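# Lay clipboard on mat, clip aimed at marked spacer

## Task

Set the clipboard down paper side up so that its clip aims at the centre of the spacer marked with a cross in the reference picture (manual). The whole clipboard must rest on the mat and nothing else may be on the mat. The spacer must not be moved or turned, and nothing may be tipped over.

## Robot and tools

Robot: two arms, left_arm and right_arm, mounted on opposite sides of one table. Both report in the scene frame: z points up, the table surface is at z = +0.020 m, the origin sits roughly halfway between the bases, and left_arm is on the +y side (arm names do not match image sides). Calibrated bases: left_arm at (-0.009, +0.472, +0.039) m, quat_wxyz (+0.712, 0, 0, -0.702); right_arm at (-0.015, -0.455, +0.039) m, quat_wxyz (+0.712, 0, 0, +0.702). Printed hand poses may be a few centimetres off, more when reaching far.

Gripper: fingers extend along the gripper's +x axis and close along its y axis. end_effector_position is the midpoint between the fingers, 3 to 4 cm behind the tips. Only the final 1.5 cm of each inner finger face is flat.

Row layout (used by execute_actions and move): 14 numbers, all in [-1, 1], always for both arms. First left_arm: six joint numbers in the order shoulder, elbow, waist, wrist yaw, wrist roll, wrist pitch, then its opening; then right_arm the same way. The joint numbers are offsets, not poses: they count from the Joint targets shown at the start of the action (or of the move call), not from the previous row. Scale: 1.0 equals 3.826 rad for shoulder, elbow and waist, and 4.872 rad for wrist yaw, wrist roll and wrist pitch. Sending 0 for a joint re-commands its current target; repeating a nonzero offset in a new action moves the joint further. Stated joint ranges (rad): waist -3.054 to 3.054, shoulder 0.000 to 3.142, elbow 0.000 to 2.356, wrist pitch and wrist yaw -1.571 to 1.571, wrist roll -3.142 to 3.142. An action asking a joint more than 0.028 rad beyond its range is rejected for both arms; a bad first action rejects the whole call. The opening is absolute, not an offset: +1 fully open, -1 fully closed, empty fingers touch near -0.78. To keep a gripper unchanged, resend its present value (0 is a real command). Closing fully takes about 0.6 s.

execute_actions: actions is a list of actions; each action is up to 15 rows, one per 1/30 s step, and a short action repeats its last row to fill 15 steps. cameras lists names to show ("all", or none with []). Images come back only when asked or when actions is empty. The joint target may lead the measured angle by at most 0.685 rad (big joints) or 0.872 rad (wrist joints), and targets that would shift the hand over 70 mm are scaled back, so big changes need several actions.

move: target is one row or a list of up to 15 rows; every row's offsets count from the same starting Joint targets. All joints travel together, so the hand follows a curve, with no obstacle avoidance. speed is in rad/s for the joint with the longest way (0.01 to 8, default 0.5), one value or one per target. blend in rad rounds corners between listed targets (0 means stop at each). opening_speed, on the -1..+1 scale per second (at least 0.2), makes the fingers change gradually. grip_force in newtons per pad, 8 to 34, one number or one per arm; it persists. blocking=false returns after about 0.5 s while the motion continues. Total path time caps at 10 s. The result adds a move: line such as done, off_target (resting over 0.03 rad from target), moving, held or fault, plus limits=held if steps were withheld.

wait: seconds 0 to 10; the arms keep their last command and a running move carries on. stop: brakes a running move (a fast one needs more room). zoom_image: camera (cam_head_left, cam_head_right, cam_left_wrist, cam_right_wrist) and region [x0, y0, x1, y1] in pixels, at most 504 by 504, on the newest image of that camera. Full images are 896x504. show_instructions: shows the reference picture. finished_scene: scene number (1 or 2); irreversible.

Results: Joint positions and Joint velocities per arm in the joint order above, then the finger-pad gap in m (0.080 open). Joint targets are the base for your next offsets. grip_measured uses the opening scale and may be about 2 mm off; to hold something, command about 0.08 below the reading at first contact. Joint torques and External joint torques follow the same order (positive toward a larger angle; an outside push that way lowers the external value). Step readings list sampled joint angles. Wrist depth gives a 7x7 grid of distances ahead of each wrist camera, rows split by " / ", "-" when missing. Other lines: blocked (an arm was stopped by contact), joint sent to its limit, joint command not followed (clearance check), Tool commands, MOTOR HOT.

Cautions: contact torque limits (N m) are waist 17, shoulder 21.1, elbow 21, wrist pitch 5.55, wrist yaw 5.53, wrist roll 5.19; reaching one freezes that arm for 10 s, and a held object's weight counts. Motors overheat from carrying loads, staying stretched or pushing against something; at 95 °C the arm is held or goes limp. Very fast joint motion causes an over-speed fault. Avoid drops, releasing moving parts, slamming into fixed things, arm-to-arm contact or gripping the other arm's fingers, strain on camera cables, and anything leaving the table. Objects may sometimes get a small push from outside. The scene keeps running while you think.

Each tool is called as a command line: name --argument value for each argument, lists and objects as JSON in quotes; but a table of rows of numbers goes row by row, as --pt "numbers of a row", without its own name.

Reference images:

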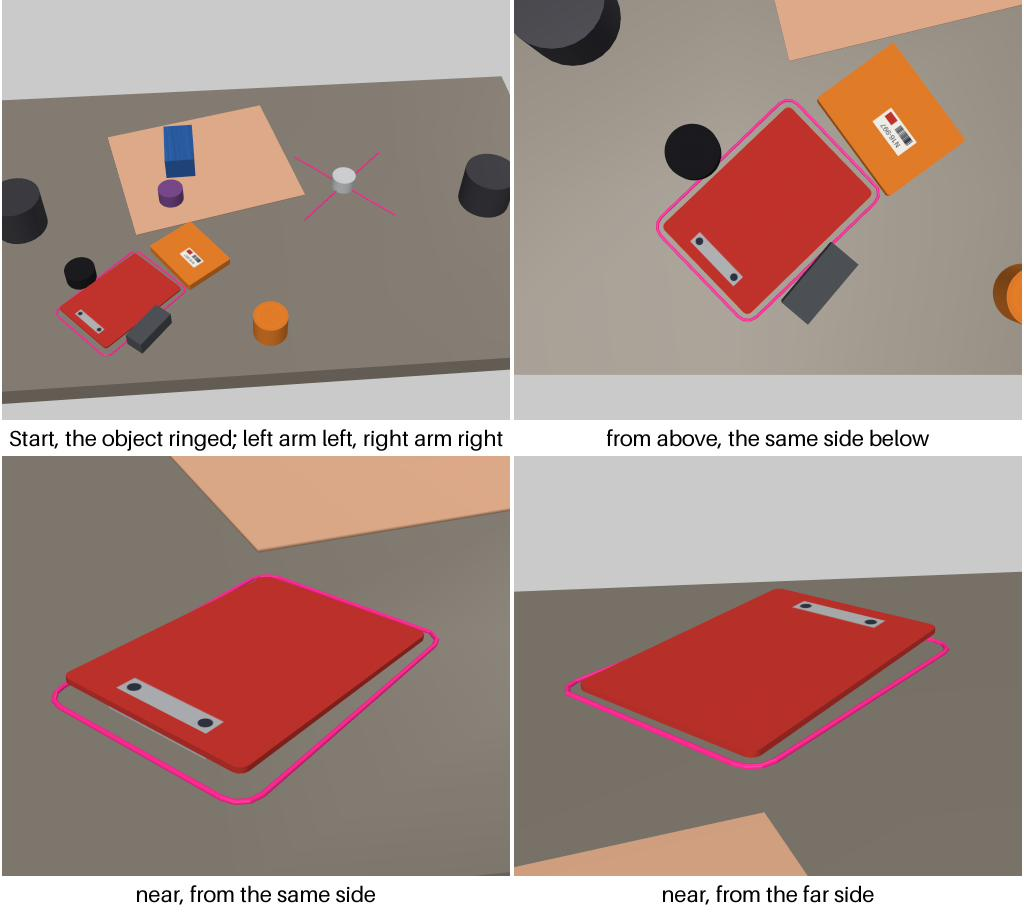

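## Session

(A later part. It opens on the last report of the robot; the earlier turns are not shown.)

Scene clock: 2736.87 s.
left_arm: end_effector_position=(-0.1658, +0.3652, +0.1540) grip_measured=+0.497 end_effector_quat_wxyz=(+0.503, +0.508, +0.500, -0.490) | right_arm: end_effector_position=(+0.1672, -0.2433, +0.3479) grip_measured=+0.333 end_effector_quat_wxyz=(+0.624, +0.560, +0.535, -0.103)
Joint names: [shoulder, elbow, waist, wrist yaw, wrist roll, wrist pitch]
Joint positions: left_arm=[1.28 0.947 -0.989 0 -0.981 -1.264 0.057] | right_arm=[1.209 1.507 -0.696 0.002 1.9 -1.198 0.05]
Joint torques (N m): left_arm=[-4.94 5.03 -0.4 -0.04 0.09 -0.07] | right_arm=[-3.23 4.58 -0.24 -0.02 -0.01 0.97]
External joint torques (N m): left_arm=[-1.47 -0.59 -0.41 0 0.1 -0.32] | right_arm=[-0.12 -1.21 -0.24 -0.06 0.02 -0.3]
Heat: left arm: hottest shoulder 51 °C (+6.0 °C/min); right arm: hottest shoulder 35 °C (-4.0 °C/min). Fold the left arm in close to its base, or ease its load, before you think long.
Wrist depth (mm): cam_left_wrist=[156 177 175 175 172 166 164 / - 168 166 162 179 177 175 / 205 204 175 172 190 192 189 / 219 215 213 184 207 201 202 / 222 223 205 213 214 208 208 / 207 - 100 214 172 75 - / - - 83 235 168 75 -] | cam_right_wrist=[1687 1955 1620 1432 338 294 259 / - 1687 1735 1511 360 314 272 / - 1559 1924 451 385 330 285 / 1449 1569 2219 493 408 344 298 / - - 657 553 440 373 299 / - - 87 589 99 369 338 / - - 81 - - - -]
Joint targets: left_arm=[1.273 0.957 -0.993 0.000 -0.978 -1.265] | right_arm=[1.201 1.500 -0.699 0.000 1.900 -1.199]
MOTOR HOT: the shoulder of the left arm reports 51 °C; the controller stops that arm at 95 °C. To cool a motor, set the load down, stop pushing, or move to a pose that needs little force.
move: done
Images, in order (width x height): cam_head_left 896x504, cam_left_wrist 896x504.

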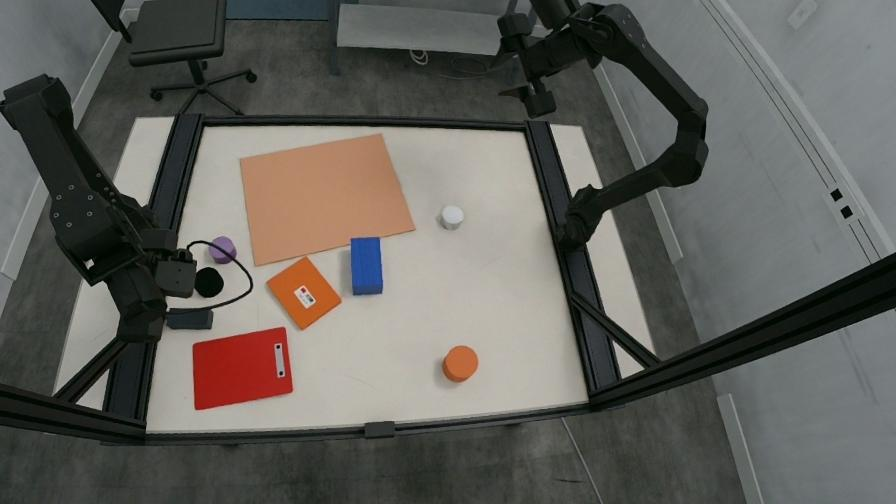

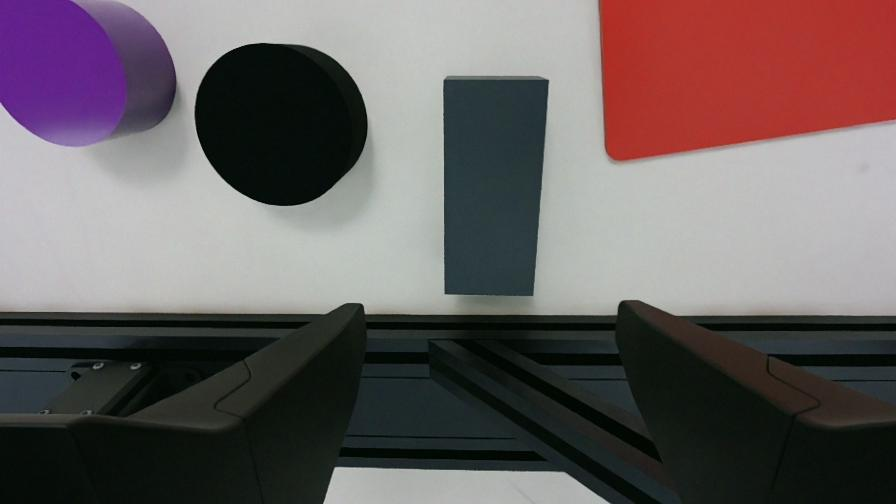

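move --pt "0.1949 0.1508 0.0717 0 0.0242 0.0367 0.5 0 0 0 0 0 0 0.33" --pt "0.2058 0.1288 0.0717 0 0.0242 0.0626 0.5 0 0 0 0 0 0 0.33" --pt "0.2182 0.148 0.0613 0 0.034 0.0572 0.5 0 0 0 0 0 0 0.33" --pt "0.2502 0.1998 0.0815 0 0.0577 0.0416 0.5 0 0 0 0 0 0 0.33" --pt "0.2887 0.268 0.0987 0 0.0814 0.0184 0.5 0 0 0 0 0 0 0.33" --pt "0.2841 0.3049 0.0987 0 0.0814 -0.0142 0.5 0 0 0 0 0 0 0.33" --pt "0.249 0.2963 0.1027 0 0.0837 -0.0351 0.5 0 0 0 0 0 0 0.33" --speed '[0.9,0.25,0.25,0.25,0.25,0.4,0.5]' --blend '[0.03,0,0.03,0.03,0,0.03,0]' --cameras '["cam_left_wrist","cam_head_left"]'

Scene clock: 2798.30 s.
left_arm: end_effector_position=(-0.2482, +0.1108, +0.1609) grip_measured=+0.498 end_effector_quat_wxyz=(+0.497, +0.502, +0.496, -0.505) | right_arm: end_effector_position=(+0.1672, -0.2433, +0.3479) grip_measured=+0.333 end_effector_quat_wxyz=(+0.624, +0.560, +0.535, -0.103)
Joint names: [shoulder, elbow, waist, wrist yaw, wrist roll, wrist pitch]
Joint positions: left_arm=[2.229 2.098 -0.601 -0.001 -0.573 -1.435 0.057] | right_arm=[1.209 1.507 -0.696 0.002 1.9 -1.198 0.05]
Joint torques (N m): left_arm=[-12.77 3.28 0.07 0 0.11 0.05] | right_arm=[-3.24 4.58 -0.23 -0.02 -0.01 0.97]
External joint torques (N m): left_arm=[-2.38 -2.39 0 0.03 0.11 -0.27] | right_arm=[-0.16 -1.18 -0.22 -0.06 0.02 -0.3]
Motor temperatures (°C): left_arm=[40 42 28 29 27 30] | right_arm=[34 34 28 29 27 35]
Heat: left arm: hottest elbow 42 °C (+0.0 °C/min); right arm: hottest wrist pitch 35 °C (+0.0 °C/min).
Wrist depth (mm): cam_left_wrist=[172 179 177 173 175 174 173 / 188 185 185 181 182 183 184 / 196 184 186 184 183 194 1118 / - - 203 197 198 207 1199 / - - 103 212 208 217 1294 / - - 90 231 229 75 - / - - 249 253 250 75 -] | cam_right_wrist=[1699 1955 1631 1392 337 293 262 / 1895 1599 1880 418 358 311 278 / 1785 1559 1909 466 359 327 285 / 1511 1866 2142 478 425 348 305 / - - - 529 445 365 305 / - - 87 581 99 369 338 / - - - - - - -]
Joint targets: left_arm=[2.226 2.091 -0.600 0.000 -0.570 -1.436] | right_arm=[1.201 1.500 -0.699 0.000 1.900 -1.199]
MOTOR HOT: cleared for the motors of the left arm.
move: done
Images, in order (width x height): cam_head_left 896x504, cam_left_wrist 896x504.

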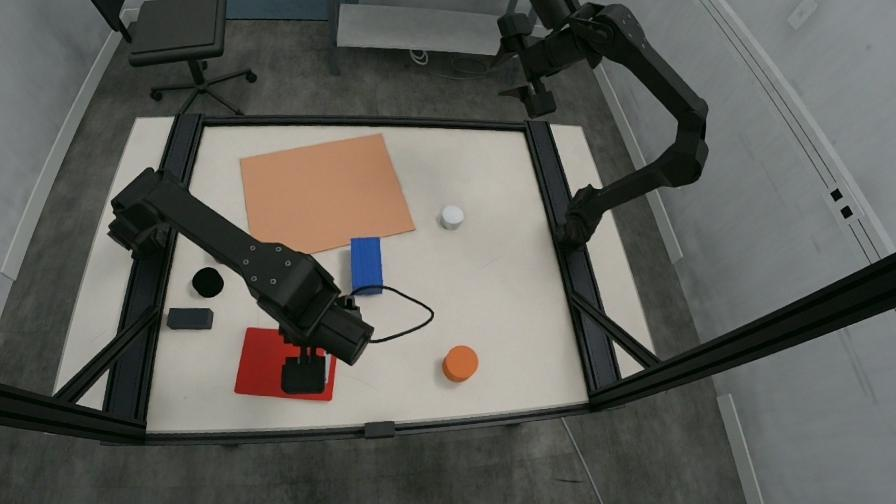

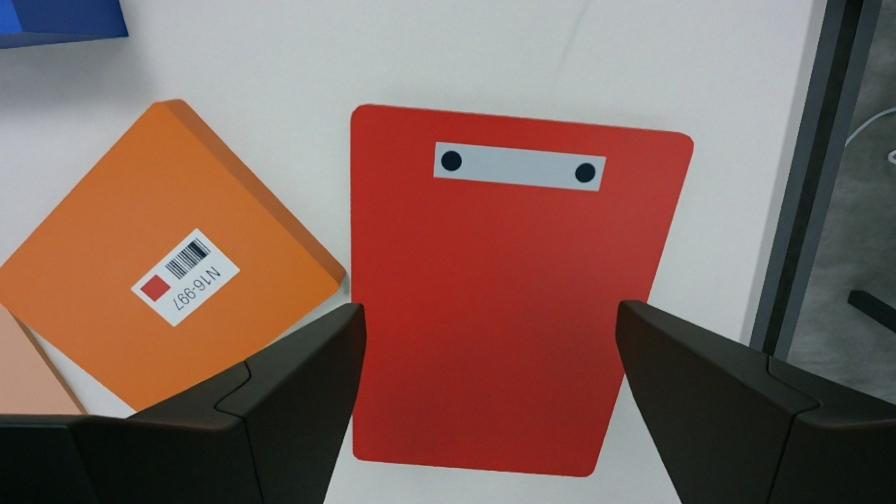

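move --pt "-0.2682 -0.1545 0.5227 0 0.117 0.0484 0.5 0.0259 0 0.1043 0.0411 0.0123 0.0408 0.33" --pt "-0.2682 -0.1545 0.5227 0 0.117 0.0484 0.5 0.1958 0.0131 0.3173 0.0839 0.0244 0.1537 0.33" --pt "-0.2682 -0.1545 0.5227 0 0.117 0.0484 0.5 0.2708 0.0227 0.3173 0.0839 0.0244 0.1989 0.33" --speed '[1.2,1.0,0.5]' --blend '[0.05,0.05,0]' --cameras '["cam_right_wrist","cam_head_left"]'

Scene clock: 2854.83 s.
left_arm: end_effector_position=(+0.2652, +0.4278, +0.3483) grip_measured=+0.498 end_effector_quat_wxyz=(+0.897, +0.033, +0.434, -0.071) | right_arm: end_effector_position=(-0.2238, +0.0503, +0.0917) grip_measured=+0.333 end_effector_quat_wxyz=(+0.666, +0.298, +0.641, +0.239)
Joint names: [shoulder, elbow, waist, wrist yaw, wrist roll, wrist pitch]
Joint positions: left_arm=[1.206 1.508 1.397 0 -0.004 -1.203 0.057] | right_arm=[2.228 1.577 0.514 0.405 2.016 -0.233 0.05]
Joint torques (N m): left_arm=[-4.62 3.38 0.31 0.01 0.13 1.35] | right_arm=[-7.67 6.53 0.02 0.38 0.08 1.25]
External joint torques (N m): left_arm=[-1.44 -2.56 0.3 0.02 0.13 0.03] | right_arm=[3.01 0.43 0 0.15 0.11 0.03]
Motor temperatures (°C): left_arm=[50 41 28 29 27 30] | right_arm=[34 34 28 29 27 35]
Heat: left arm: hottest shoulder 50 °C (+11.0 °C/min); right arm: hottest wrist pitch 35 °C (+0.0 °C/min). Fold the left arm in close to its base, or ease its load, before you think long.
Wrist depth (mm): cam_left_wrist=[1631 1510 1611 1695 1673 1684 1642 / 1602 1602 1573 1573 1582 1545 1554 / 1573 1527 1527 1501 1510 1451 1536 / 1476 1459 1451 1459 1435 408 401 / 1428 1405 103 384 - 410 400 / 1361 - 90 - - 75 - / - - 83 368 380 75 -] | cam_right_wrist=[- 244 159 116 109 90 80 / - 309 163 121 111 93 79 / - 277 171 138 117 96 83 / 398 322 191 148 123 97 82 / - 321 209 147 121 - 81 / - - 87 145 129 78 86 / - - 92 149 133 - 85]
Joint targets: left_arm=[1.200 1.500 1.400 0.000 0.000 -1.201] | right_arm=[2.236 1.587 0.515 0.409 2.019 -0.230]
MOTOR HOT: the shoulder of the left arm reports 50 °C; the controller stops that arm at 95 °C. To cool a motor, set the load down, stop pushing, or move to a pose that needs little force.
move: done
Images, in order (width x height): cam_head_left 896x504, cam_right_wrist 896x504.

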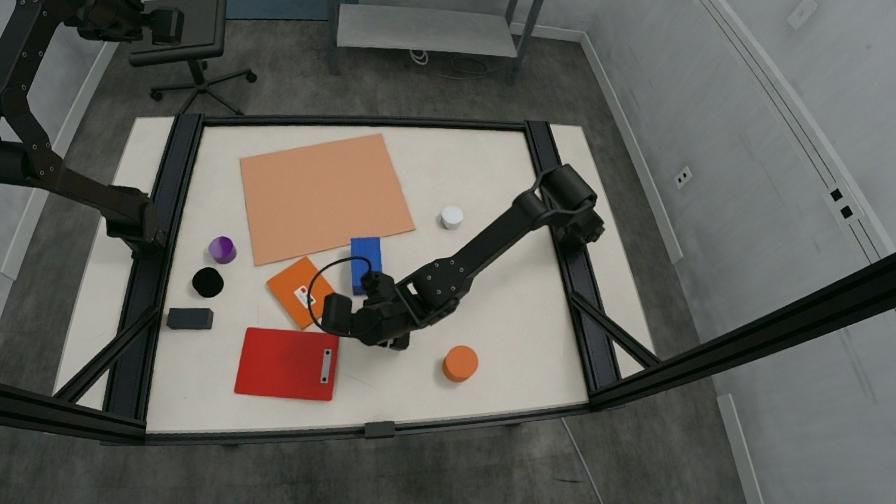

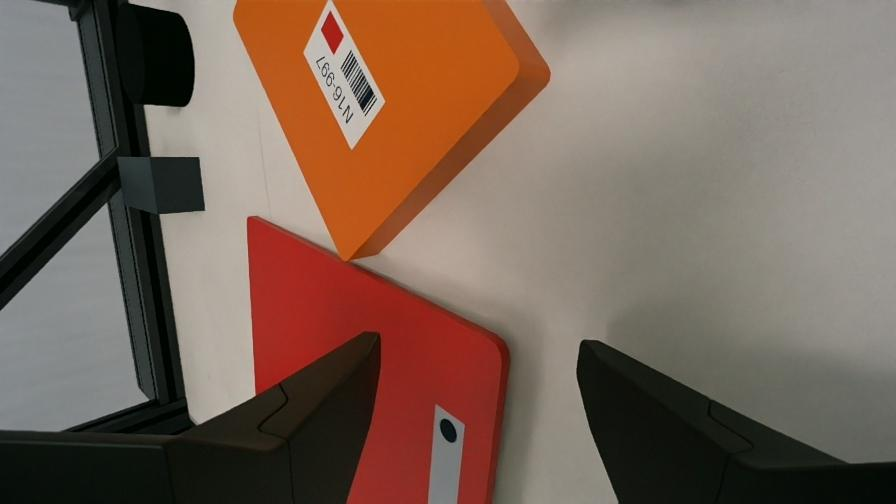

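move --target '[0,0,0,0,0,0,0.5,0.02248,0.01516,0.00601,0.00821,-0.0003,0.01529,0.33]' --speed 0.15 --cameras '["cam_right_wrist"]'

Scene clock: 2902.10 s.
left_arm: end_effector_position=(+0.2652, +0.4278, +0.3483) grip_measured=+0.498 end_effector_quat_wxyz=(+0.897, +0.033, +0.434, -0.071) | right_arm: end_effector_position=(-0.2399, +0.0671, +0.0855) grip_measured=+0.332 end_effector_quat_wxyz=(+0.656, +0.323, +0.632, +0.258)
Joint names: [shoulder, elbow, waist, wrist yaw, wrist roll, wrist pitch]
Joint positions: left_arm=[1.206 1.508 1.397 0 -0.004 -1.203 0.057] | right_arm=[2.303 1.637 0.535 0.446 2.016 -0.158 0.05]
Joint torques (N m): left_arm=[-4.62 3.37 0.29 0.01 0.14 1.35] | right_arm=[-6.96 6.38 0.35 0.34 0.02 1.3]
External joint torques (N m): left_arm=[-1.49 -2.48 0.28 0.02 0.14 0.06] | right_arm=[4.08 0.36 0.44 0.1 0.06 0.06]
Motor temperatures (°C): left_arm=[42 40 28 29 27 33] | right_arm=[43 37 28 29 27 36]
Heat: left arm: hottest shoulder 42 °C (-7.1 °C/min); right arm: hottest shoulder 43 °C (+9.1 °C/min).
Wrist depth (mm): cam_left_wrist=[1621 1518 1652 1684 1631 1673 1611 / 1642 1592 1545 1582 1592 1573 1536 / 1563 1545 1536 1518 1518 1459 1501 / 1451 1476 1484 1420 431 417 423 / 1375 1397 101 - 407 401 403 / 1361 - 90 - - 75 - / - - 91 369 381 76 -] | cam_right_wrist=[- 246 172 116 102 86 - / - 272 202 120 106 85 77 / - 279 204 131 108 91 - / - - 186 138 115 92 75 / - 340 219 132 107 89 77 / - - 87 144 109 78 - / - - 92 145 121 - -]
Joint targets: left_arm=[1.200 1.500 1.400 0.000 0.000 -1.201] | right_arm=[2.323 1.645 0.538 0.449 2.017 -0.156]
MOTOR HOT: cleared for the motors of the left arm.
move: done
Images, in order (width x height): cam_right_wrist 896x504.

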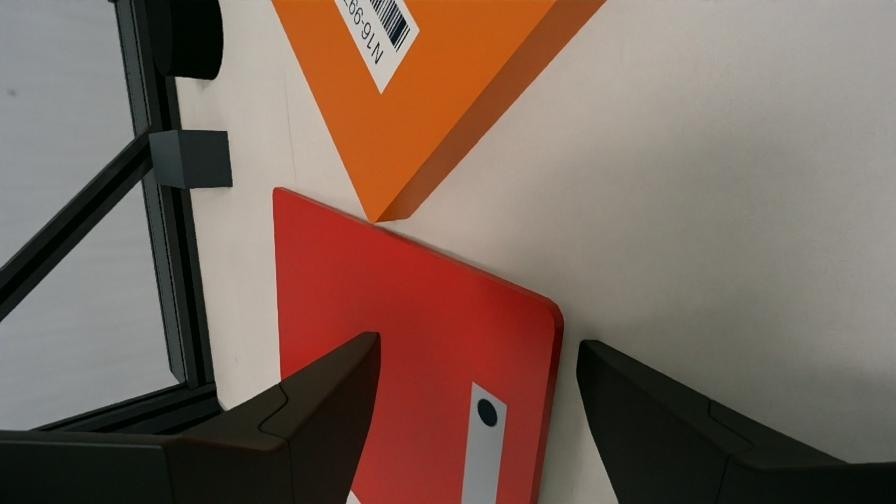

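move --pt "0 0 0 0 0 0 0.5 0.00314 0 0 0 0 0 0.33" --pt "0 0 0 0 0 0 0.5 0.00836 0.00993 -0.00418 -0.00267 -0.00349 0 0.33" --speed 0.1 --cameras '["cam_right_wrist"]'

Scene clock: 2948.40 s.
left_arm: end_effector_position=(+0.2652, +0.4278, +0.3483) grip_measured=+0.498 end_effector_quat_wxyz=(+0.897, +0.033, +0.434, -0.071) | right_arm: end_effector_position=(-0.2407, +0.0766, +0.0850) grip_measured=+0.332 end_effector_quat_wxyz=(+0.653, +0.324, +0.632, +0.263)
Joint names: [shoulder, elbow, waist, wrist yaw, wrist roll, wrist pitch]
Joint positions: left_arm=[1.206 1.508 1.397 0 -0.004 -1.203 0.057] | right_arm=[2.331 1.678 0.527 0.439 2.002 -0.156 0.05]
Joint torques (N m): left_arm=[-4.61 3.36 0.29 0.02 0.14 1.35] | right_arm=[-6.43 6.28 -0.42 0.13 -0.06 1.13]
External joint torques (N m): left_arm=[-1.48 -2.48 0.29 0.01 0.13 0.06] | right_arm=[5.07 0.02 -0.32 -0.12 -0.02 -0.19]
Heat: left arm: hottest shoulder 40 °C (-4.0 °C/min); right arm: hottest shoulder 39 °C (-3.0 °C/min).
Wrist depth (mm): cam_left_wrist=[1573 1527 1652 1673 1642 1621 1631 / 1592 1611 1592 1592 1592 1611 1563 / 1545 1501 1510 1527 1459 1510 1518 / 1459 1412 1420 1467 1451 420 - / 1397 1428 103 386 - 409 399 / 1340 - 90 400 395 75 - / - - 91 363 378 76 -] | cam_right_wrist=[- 324 199 116 96 86 - / - 293 195 118 104 85 76 / - 316 198 129 107 91 - / - 336 177 132 114 92 - / - 345 211 136 106 89 77 / - - 87 146 104 78 - / - - 92 145 112 - -]
Joint targets: left_arm=[1.200 1.500 1.400 0.000 0.000 -1.201] | right_arm=[2.355 1.683 0.522 0.436 2.000 -0.156]
move: done
Images, in order (width x height): cam_right_wrist 896x504.

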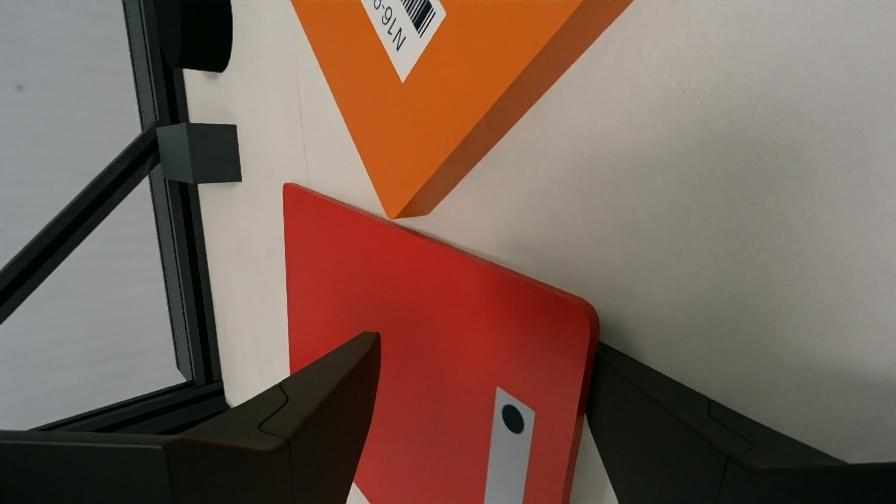

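move --pt "0 0 0 0 0 0 0.5 -0.02091 -0.01019 0.0034 0.0078 -0.00739 0.008 0.33" --pt "0 0 0 0 0 0 0.5 -0.03476 -0.01594 0.00366 0.0195 -0.02504 0.03859 0.33" --speed '[0.1,0.12]' --blend '[0.01,0]' --cameras '["cam_right_wrist"]'

Scene clock: 2989.73 s.
left_arm: end_effector_position=(+0.2652, +0.4278, +0.3483) grip_measured=+0.498 end_effector_quat_wxyz=(+0.897, +0.033, +0.434, -0.071) | right_arm: end_effector_position=(-0.2394, +0.0896, +0.1472) grip_measured=+0.332 end_effector_quat_wxyz=(+0.626, +0.383, +0.590, +0.337)
Joint names: [shoulder, elbow, waist, wrist yaw, wrist roll, wrist pitch]
Joint positions: left_arm=[1.206 1.508 1.397 0 -0.004 -1.203 0.057] | right_arm=[2.243 1.628 0.533 0.525 1.88 0.027 0.05]
Joint torques (N m): left_arm=[-4.62 3.37 0.3 0.01 0.13 1.35] | right_arm=[-11.09 5.29 0.24 0.43 -0.1 1.67]
External joint torques (N m): left_arm=[-1.41 -2.54 0.31 0.01 0.13 0.05] | right_arm=[-0.09 -1.04 0.17 0.23 -0.06 0.24]
Heat: left arm: hottest shoulder 39 °C (-2.0 °C/min); right arm: hottest shoulder 40 °C (+1.0 °C/min).
Wrist depth (mm): cam_left_wrist=[1642 1501 1706 1673 1621 1642 1611 / 1582 1592 1621 1621 1554 1536 1554 / 1518 1492 1510 1501 1501 1510 1484 / 1428 1451 1492 1451 418 408 413 / 1375 1390 103 390 - - 399 / 1361 - 91 382 - 75 - / - - 91 362 377 76 -] | cam_right_wrist=[- 1105 383 255 - 120 106 / - - - 260 171 130 116 / - - - 311 202 141 - / - - - 221 185 147 115 / - 1290 - 220 139 149 119 / 325 - 87 215 112 140 121 / - - - 184 124 - -]
Joint targets: left_arm=[1.200 1.500 1.400 0.000 0.000 -1.201] | right_arm=[2.221 1.622 0.536 0.531 1.878 0.032]
move: done
Images, in order (width x height): cam_right_wrist 896x504.

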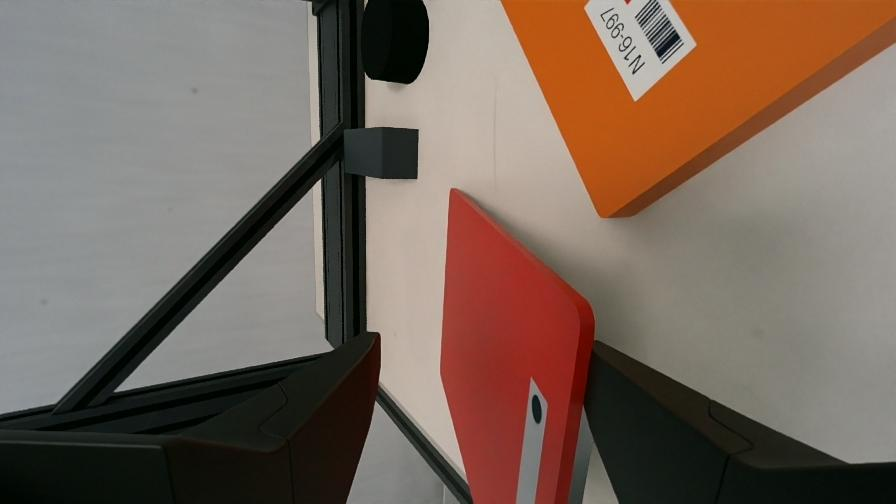

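move --pt "0 0 0 0 0 0 0.5 0 0.01647 -0.00157 -0.00205 0 -0.01108 0.33" --pt "0 0 0 0 0 0 0.5 0 0.01647 -0.00157 -0.00205 0 -0.01108 -0.7" --pt "0 0 0 0 0 0 0.5 0 0.01647 -0.00157 -0.00205 0 -0.01108 -1.0" --speed 0.12 --opening_speed 0.6 --cameras '["cam_right_wrist","cam_head_left"]'

Scene clock: 3037.53 s.
left_arm: end_effector_position=(+0.2652, +0.4278, +0.3483) grip_measured=+0.498 end_effector_quat_wxyz=(+0.897, +0.033, +0.434, -0.071) | right_arm: end_effector_position=(-0.2410, +0.0925, +0.1568) grip_measured=-0.737 end_effector_quat_wxyz=(+0.627, +0.381, +0.590, +0.337)
Joint names: [shoulder, elbow, waist, wrist yaw, wrist roll, wrist pitch]
Joint positions: left_arm=[1.206 1.508 1.397 0 -0.004 -1.203 0.057] | right_arm=[2.242 1.672 0.532 0.522 1.879 -0.022 0.002]
Joint torques (N m): left_arm=[-4.61 3.35 0.29 0.01 0.13 1.35] | right_arm=[-11.07 7.32 -0.22 0.19 -0.07 1.28]
External joint torques (N m): left_arm=[-1.5 -2.45 0.28 0.02 0.13 0.07] | right_arm=[-0.02 0.92 -0.33 -0.01 -0.03 -0.14]
Motor temperatures (°C): left_arm=[38 39 28 29 27 35] | right_arm=[51 36 28 29 27 41]
Heat: left arm: hottest elbow 39 °C (+0.0 °C/min); right arm: hottest shoulder 51 °C (+13.1 °C/min). Fold the right arm in close to its base, or ease its load, before you think long.
Wrist depth (mm): cam_left_wrist=[1652 1545 1642 1695 1662 1621 1652 / 1573 1573 1621 1573 1554 1582 1554 / 1510 1501 1510 1510 1518 1501 1476 / 1467 1501 1510 1435 1327 393 - / 1390 1382 103 394 - - 398 / 1347 - 90 377 - 75 - / - - 83 362 373 75 -] | cam_right_wrist=[- - - 281 186 137 114 / - - 381 287 180 138 120 / - 1250 - 296 203 149 128 / 1085 - - 319 206 156 125 / - - - 358 209 158 126 / - - - 87 187 161 128 / - - - - - - 129]
Joint targets: left_arm=[1.200 1.500 1.400 0.000 0.000 -1.201] | right_arm=[2.221 1.685 0.530 0.521 1.878 -0.022]
MOTOR HOT: the shoulder of the right arm reports 51 °C; the controller stops that arm at 95 °C. To cool a motor, set the load down, stop pushing, or move to a pose that needs little force.
move: done
Images, in order (width x height): cam_head_left 896x504, cam_right_wrist 896x504.

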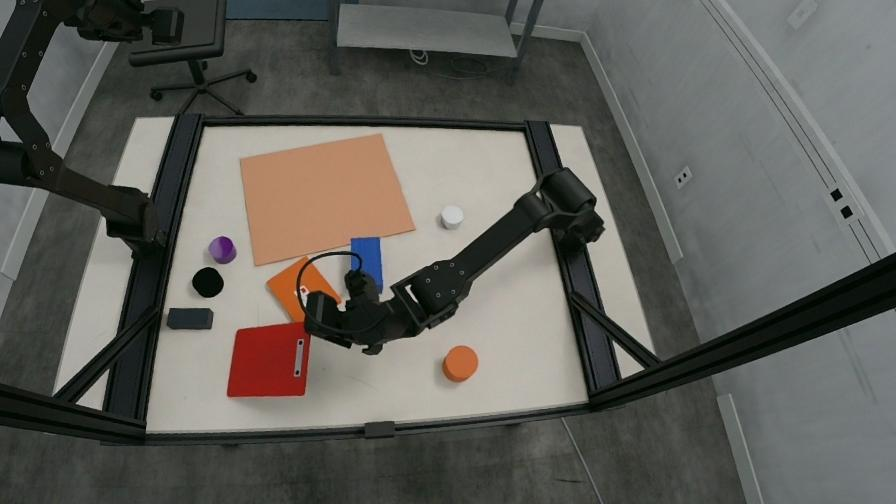

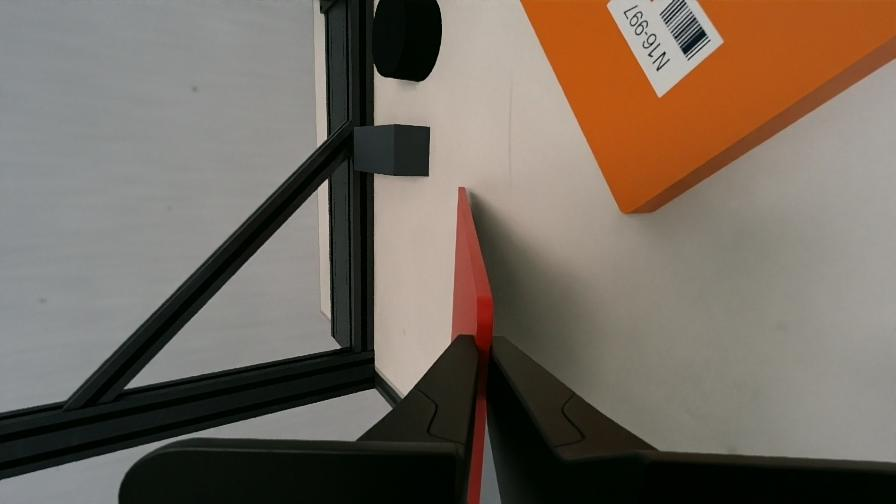

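move --target '[0,0,0,0,0,0,0.5,-0.04574,0.04966,0,0,0,-0.03243,-1.0]' --speed 0.2 --cameras '["cam_right_wrist","cam_head_left"]'

Scene clock: 3106.87 s.
left_arm: end_effector_position=(+0.2652, +0.4278, +0.3483) grip_measured=+0.498 end_effector_quat_wxyz=(+0.897, +0.033, +0.434, -0.071) | right_arm: end_effector_position=(-0.2378, +0.0866, +0.3112) grip_measured=-0.737 end_effector_quat_wxyz=(+0.559, +0.452, +0.589, +0.369)
Joint names: [shoulder, elbow, waist, wrist yaw, wrist roll, wrist pitch]
Joint positions: left_arm=[1.206 1.508 1.397 0 -0.004 -1.203 0.057] | right_arm=[2.063 1.863 0.532 0.52 1.878 -0.184 0.002]
Joint torques (N m): left_arm=[-4.61 3.37 0.3 0.01 0.13 1.35] | right_arm=[-10.14 7.78 -0.21 0.17 -0.04 1.71]
External joint torques (N m): left_arm=[-1.48 -2.53 0.33 0.01 0.13 0.02] | right_arm=[0.26 0.94 -0.22 0.03 0.01 0.16]
Heat: left arm: hottest elbow 39 °C (+0.0 °C/min); right arm: hottest shoulder 54 °C (+3.0 °C/min). Fold the right arm in close to its base, or ease its load, before you think long.
Wrist depth (mm): cam_left_wrist=[1582 1510 1611 1662 1673 1673 1652 / 1642 1582 1673 1573 1554 1545 1545 / 1563 1536 1501 1492 1443 1476 1492 / 1510 1451 1459 1467 425 - - / 1361 1420 103 - - 412 401 / 1340 - 90 400 - 75 - / - - 91 368 376 75 -] | cam_right_wrist=[316 342 - - 398 314 220 / - - - 1676 415 316 263 / - - - - 427 312 259 / - - 1361 - 439 334 258 / - - 1346 - 458 343 271 / - - - 86 1852 351 270 / - - - - - - 265]
Joint targets: left_arm=[1.200 1.500 1.400 0.000 0.000 -1.201] | right_arm=[2.046 1.875 0.530 0.521 1.878 -0.180]
MOTOR HOT: still on. The shoulder of the right arm reports 54 °C.
move: done
Images, in order (width x height): cam_head_left 896x504, cam_right_wrist 896x504.

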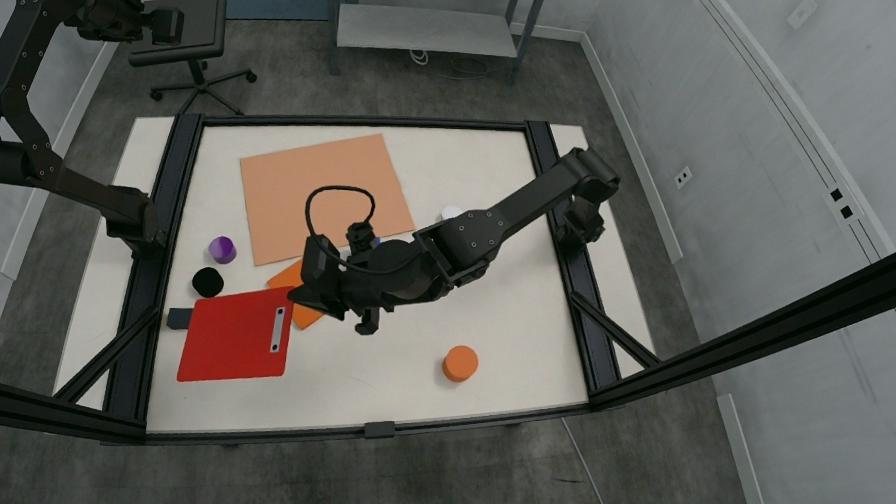

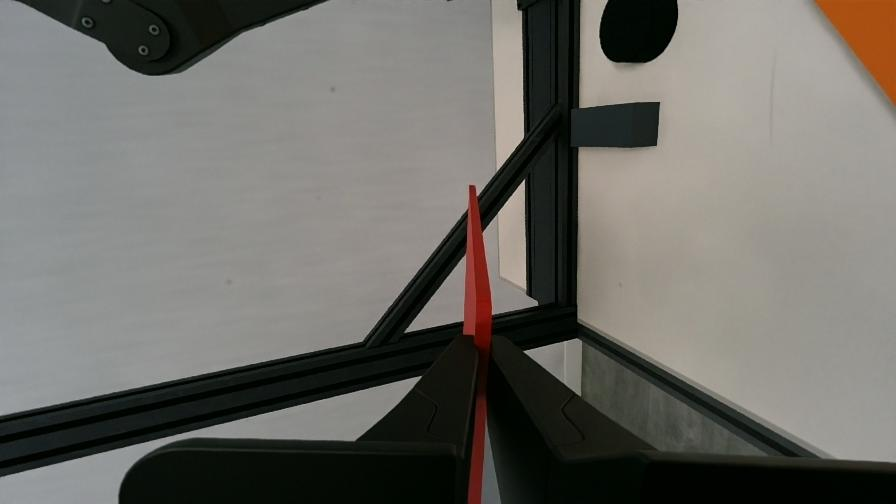

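move --pt "0 0 0 0 0 0 0.5 -0.04182 0.01673 -0.08103 -0.04331 -0.34647 -0.01498 -1.0" --pt "0 0 0 0 0 0 0.5 -0.05489 -0.05358 -0.1631 -0.08539 -0.69232 -0.05706 -1.0" --pt "0 0 0 0 0 0 0.5 -0.04326 -0.14122 -0.1631 -0.08539 -0.69232 0.02094 -1.0" --speed '[0.9,0.9,0.4]' --blend '[0.15,0.1,0]' --cameras '["cam_right_wrist","cam_head_left","cam_head_right"]'

Scene clock: 3136.37 s.
left_arm: end_effector_position=(+0.2652, +0.4278, +0.3483) grip_measured=+0.498 end_effector_quat_wxyz=(+0.897, +0.033, +0.434, -0.071) | right_arm: end_effector_position=(+0.0563, +0.0577, +0.1930) grip_measured=-0.737 end_effector_quat_wxyz=(+0.397, -0.662, -0.246, +0.586)
Joint names: [shoulder, elbow, waist, wrist yaw, wrist roll, wrist pitch]
Joint positions: left_arm=[1.206 1.508 1.397 0 -0.004 -1.203 0.057] | right_arm=[1.877 1.337 -0.094 0.107 -1.491 -0.085 0.002]
Joint torques (N m): left_arm=[-4.62 3.35 0.3 0.02 0.13 1.35] | right_arm=[-6.64 5.86 -0.02 -0.02 -0.07 1.83]
External joint torques (N m): left_arm=[-1.48 -2.54 0.32 0.01 0.13 0.03] | right_arm=[2.11 -0.62 -0.02 -0.04 -0.11 0.34]
Motor temperatures (°C): left_arm=[37 39 28 29 27 35] | right_arm=[53 41 28 29 27 40]
Heat: left arm: hottest elbow 39 °C (+0.0 °C/min); right arm: hottest shoulder 53 °C (+0.0 °C/min). Fold the right arm in close to its base, or ease its load, before you think long.
Wrist depth (mm): cam_left_wrist=[1652 1518 1695 1642 1673 1706 1631 / 1582 1573 1554 1592 1563 1563 1582 / 1510 1501 1510 1501 1510 1476 1518 / 1435 1428 1459 1476 1354 409 412 / 1451 1382 103 405 - 99 403 / 1361 - 101 384 - 75 - / - - 372 374 375 75 -] | cam_right_wrist=[140 161 196 254 369 - 1392 / 141 161 205 269 374 - 1115 / 145 169 213 282 378 - 1162 / 150 176 222 283 415 - - / - 180 235 281 - - - / 158 191 228 87 1368 - - / - - - - - - -]
Joint targets: left_arm=[1.200 1.500 1.400 0.000 0.000 -1.201] | right_arm=[1.881 1.335 -0.094 0.105 -1.495 -0.078]
MOTOR HOT: still on. The shoulder of the right arm reports 53 °C.
move: done
Images, in order (width x height): cam_head_left 896x504, cam_head_right 896x504, cam_right_wrist 896x504.

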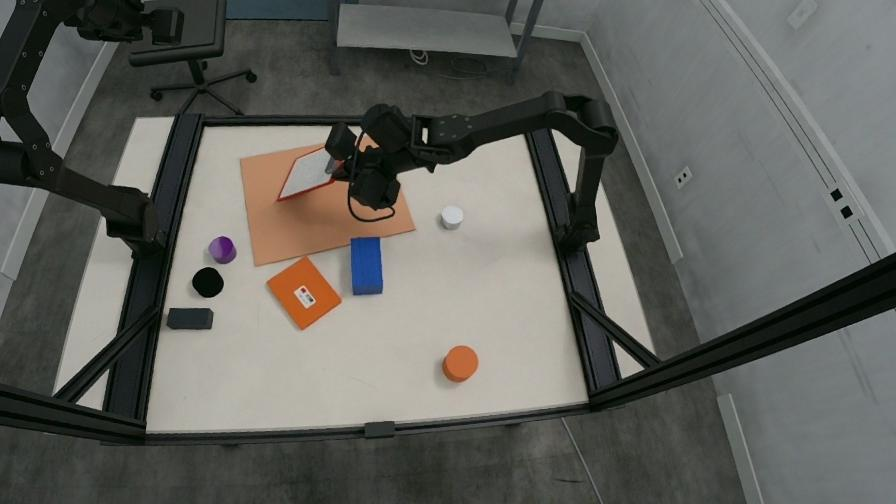

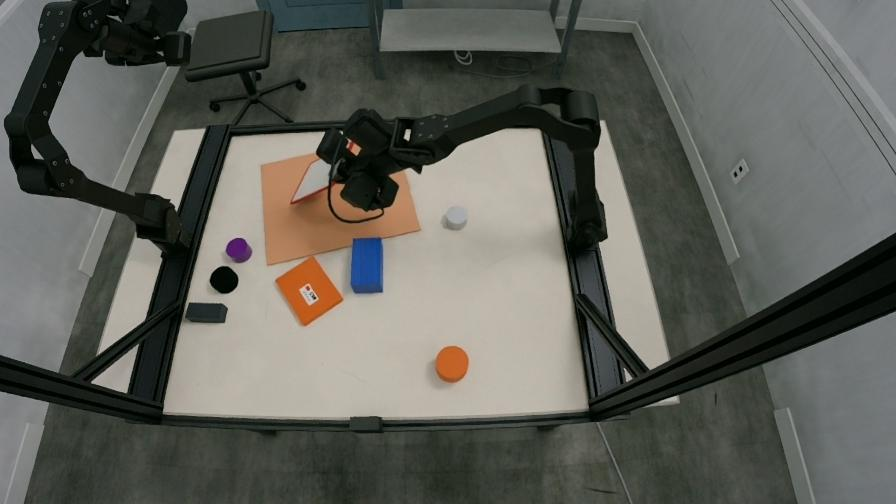

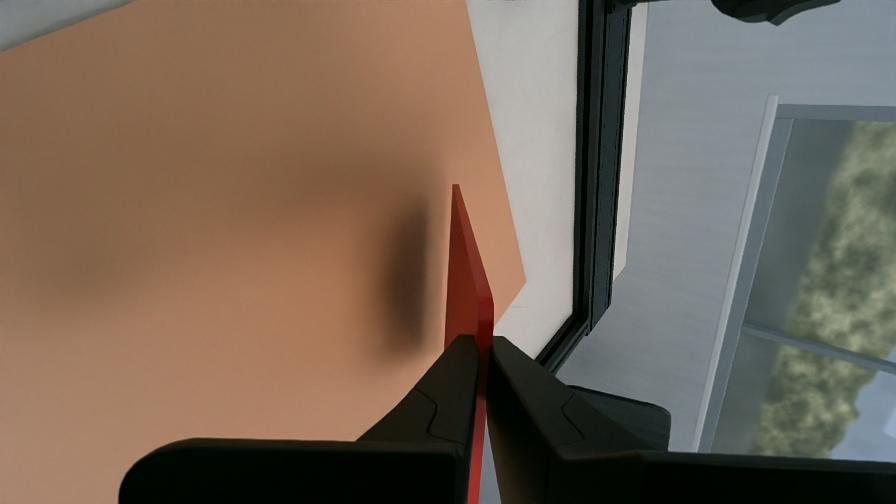

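move --pt "0 0 0 0 0 0 0.5 -0.0021 -0.06142 0.0026 0.0037 -0.0023 0.07656 -1.0" --pt "0 0 0 0 0 0 0.5 0.00627 -0.12467 0.0051 0.00751 -0.00466 0.15497 -1.0" --speed 0.4 --blend '[0.05,0]' --cameras '["cam_right_wrist","cam_head_left"]'

Scene clock: 3262.77 s.
left_arm: end_effector_position=(+0.2652, +0.4278, +0.3483) grip_measured=+0.498 end_effector_quat_wxyz=(+0.897, +0.033, +0.434, -0.071) | right_arm: end_effector_position=(+0.0494, +0.0248, +0.1336) grip_measured=-0.737 end_effector_quat_wxyz=(+0.468, -0.625, -0.328, +0.532)
Joint names: [shoulder, elbow, waist, wrist yaw, wrist roll, wrist pitch]
Joint positions: left_arm=[1.206 1.508 1.397 0 -0.004 -1.203 0.057] | right_arm=[1.899 0.861 -0.077 0.137 -1.514 0.669 0.002]
Joint torques (N m): left_arm=[-4.62 3.36 0.29 0.01 0.14 1.35] | right_arm=[-5.56 4.49 0.33 0.17 -0.06 2.13]
External joint torques (N m): left_arm=[-1.54 -2.49 0.29 0.01 0.13 0.03] | right_arm=[2.24 -0.86 0.31 0.16 -0.11 0.49]
Motor temperatures (°C): left_arm=[36 39 28 29 27 36] | right_arm=[43 35 28 29 27 46]
Heat: left arm: hottest elbow 39 °C (+0.0 °C/min); right arm: hottest wrist pitch 46 °C (+1.0 °C/min).
Wrist depth (mm): cam_left_wrist=[1573 1492 1621 1684 1652 1631 1611 / 1642 1582 1573 1592 1582 1582 1582 / 1602 1527 1501 1476 1484 1484 1501 / 1443 1443 1420 1412 1428 419 416 / 1382 1412 386 409 409 405 397 / 1340 - 91 373 390 75 - / - - 83 362 - 76 -] | cam_right_wrist=[- 118 156 238 - 357 - / - 123 159 256 - - - / - 122 166 264 - - - / - 125 173 260 - - - / - 126 181 251 - - 399 / 106 130 177 87 - - - / - - - - - - -]
Joint targets: left_arm=[1.200 1.500 1.400 0.000 0.000 -1.201] | right_arm=[1.905 0.857 -0.075 0.141 -1.517 0.677]
MOTOR HOT: cleared for the motors of the right arm.
move: done
Images, in order (width x height): cam_head_left 896x504, cam_right_wrist 896x504.

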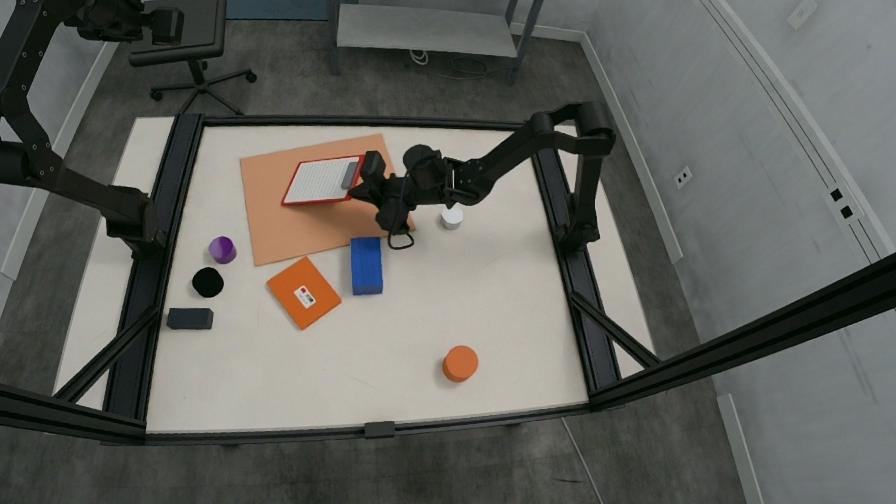

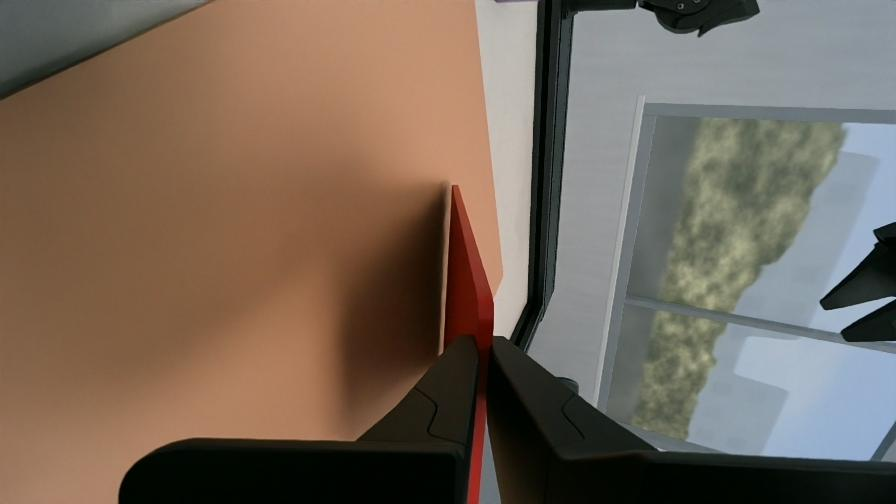

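move --target '[0,0,0,0,0,0,0.5,0.00209,0,0,0,0,0,-0.66]' --speed 0.1 --opening_speed 0.5 --cameras '["cam_right_wrist"]'

Scene clock: 3362.57 s.
left_arm: end_effector_position=(+0.2652, +0.4278, +0.3483) grip_measured=+0.498 end_effector_quat_wxyz=(+0.897, +0.033, +0.434, -0.071) | right_arm: end_effector_position=(+0.0493, +0.0250, +0.1318) grip_measured=-0.663 end_effector_quat_wxyz=(+0.467, -0.626, -0.327, +0.532)
Joint names: [shoulder, elbow, waist, wrist yaw, wrist roll, wrist pitch]
Joint positions: left_arm=[1.206 1.508 1.397 0 -0.004 -1.203 0.057] | right_arm=[1.904 0.861 -0.077 0.138 -1.515 0.672 0.005]
Joint torques (N m): left_arm=[-4.63 3.36 0.29 0.01 0.13 1.35] | right_arm=[-5.26 4.48 0.33 0.14 -0.02 1.94]
External joint torques (N m): left_arm=[-1.39 -2.54 0.28 0.02 0.13 0.06] | right_arm=[2.55 -0.89 0.32 0.12 -0.07 0.28]
Heat: left arm: hottest elbow 38 °C (+0.0 °C/min); right arm: hottest wrist pitch 46 °C (+1.0 °C/min).
Wrist depth (mm): cam_left_wrist=[1621 1476 1621 1642 1706 1621 1652 / 1602 1642 1563 1536 1582 1592 1592 / 1536 1510 1510 1492 1554 1518 1443 / 1412 1467 1435 1443 426 411 414 / 1428 1412 101 416 409 407 403 / 1375 - 91 383 392 75 - / - - 83 360 376 76 -] | cam_right_wrist=[- 119 153 237 402 367 - / - 123 157 249 424 - - / - 122 171 261 1620 - - / - 120 171 241 1599 1440 1331 / - 124 176 235 - - 401 / 105 128 172 87 - - - / - - - - - - -]
Joint targets: left_arm=[1.200 1.500 1.400 0.000 0.000 -1.201] | right_arm=[1.913 0.857 -0.075 0.141 -1.517 0.677]
move: done
Images, in order (width x height): cam_right_wrist 896x504.

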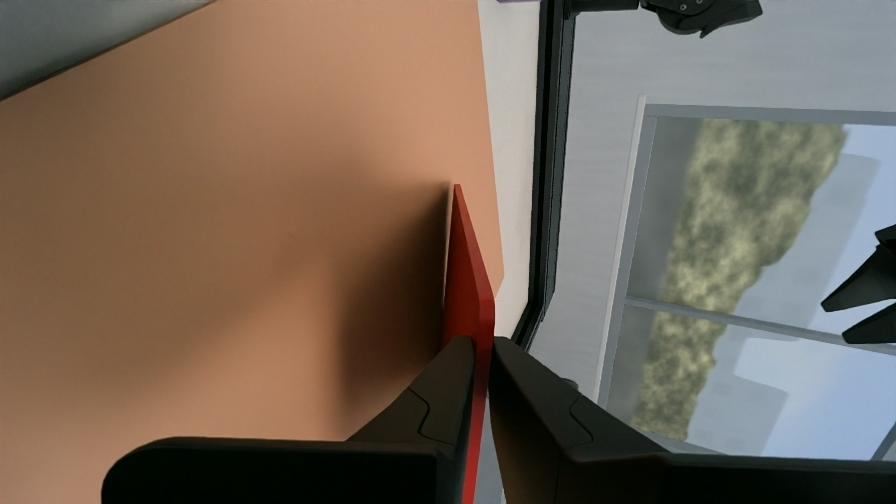

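move --pt "0 0 0 0 0 0 0.5 0.0 0.01346 -0.00078 -0.00369 0.00246 -0.04208 0.33" --pt "0 0 0 0 0 0 0.5 0.01385 0.042 -0.00261 -0.00718 0.00657 -0.0821 0.33" --speed 0.2 --blend '[0.02,0]' --opening_speed 0.42 --cameras '["cam_right_wrist","cam_head_left"]'

Scene clock: 3377.27 s.
left_arm: end_effector_position=(+0.2652, +0.4278, +0.3483) grip_measured=+0.498 end_effector_quat_wxyz=(+0.897, +0.033, +0.434, -0.071) | right_arm: end_effector_position=(+0.0474, +0.0222, +0.0875) grip_measured=+0.327 end_effector_quat_wxyz=(+0.380, -0.669, -0.233, +0.595)
Joint names: [shoulder, elbow, waist, wrist yaw, wrist roll, wrist pitch]
Joint positions: left_arm=[1.206 1.508 1.397 0 -0.004 -1.203 0.057] | right_arm=[1.956 1.006 -0.082 0.11 -1.487 0.277 0.05]
Joint torques (N m): left_arm=[-4.62 3.36 0.3 0.02 0.13 1.36] | right_arm=[-5.62 6.26 -0.21 -0.08 0.11 1.31]
External joint torques (N m): left_arm=[-1.43 -2.53 0.27 0.02 0.13 0.05] | right_arm=[2.71 0.73 -0.2 -0.1 0.07 -0.18]
Heat: left arm: hottest elbow 38 °C (+0.0 °C/min); right arm: hottest wrist pitch 46 °C (+1.0 °C/min).
Wrist depth (mm): cam_left_wrist=[1684 1501 1602 1673 1673 1684 1631 / 1611 1592 1563 1573 1611 1592 1592 / 1492 1554 1501 1501 1536 1484 1443 / 1476 1443 1459 1451 431 400 414 / 1382 1467 103 394 - - 396 / 1354 - 90 378 - 75 - / - - 91 369 373 75 -] | cam_right_wrist=[- - 89 110 162 265 - / - - 87 120 182 272 - / - 77 90 124 178 284 - / - - 104 120 181 329 - / - - 103 135 188 414 - / - 79 86 151 172 78 - / - - 81 127 204 - -]
Joint targets: left_arm=[1.200 1.500 1.400 0.000 0.000 -1.201] | right_arm=[1.966 1.018 -0.085 0.106 -1.485 0.277]
move: done
Images, in order (width x height): cam_head_left 896x504, cam_right_wrist 896x504.

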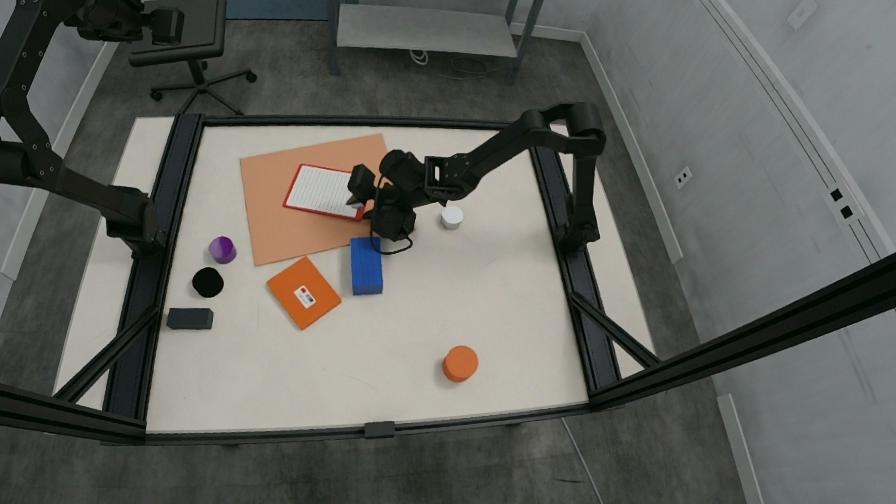

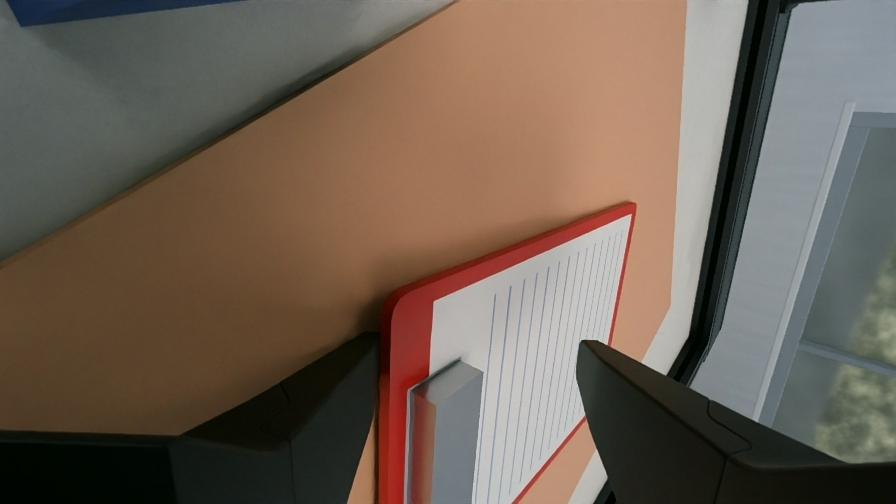

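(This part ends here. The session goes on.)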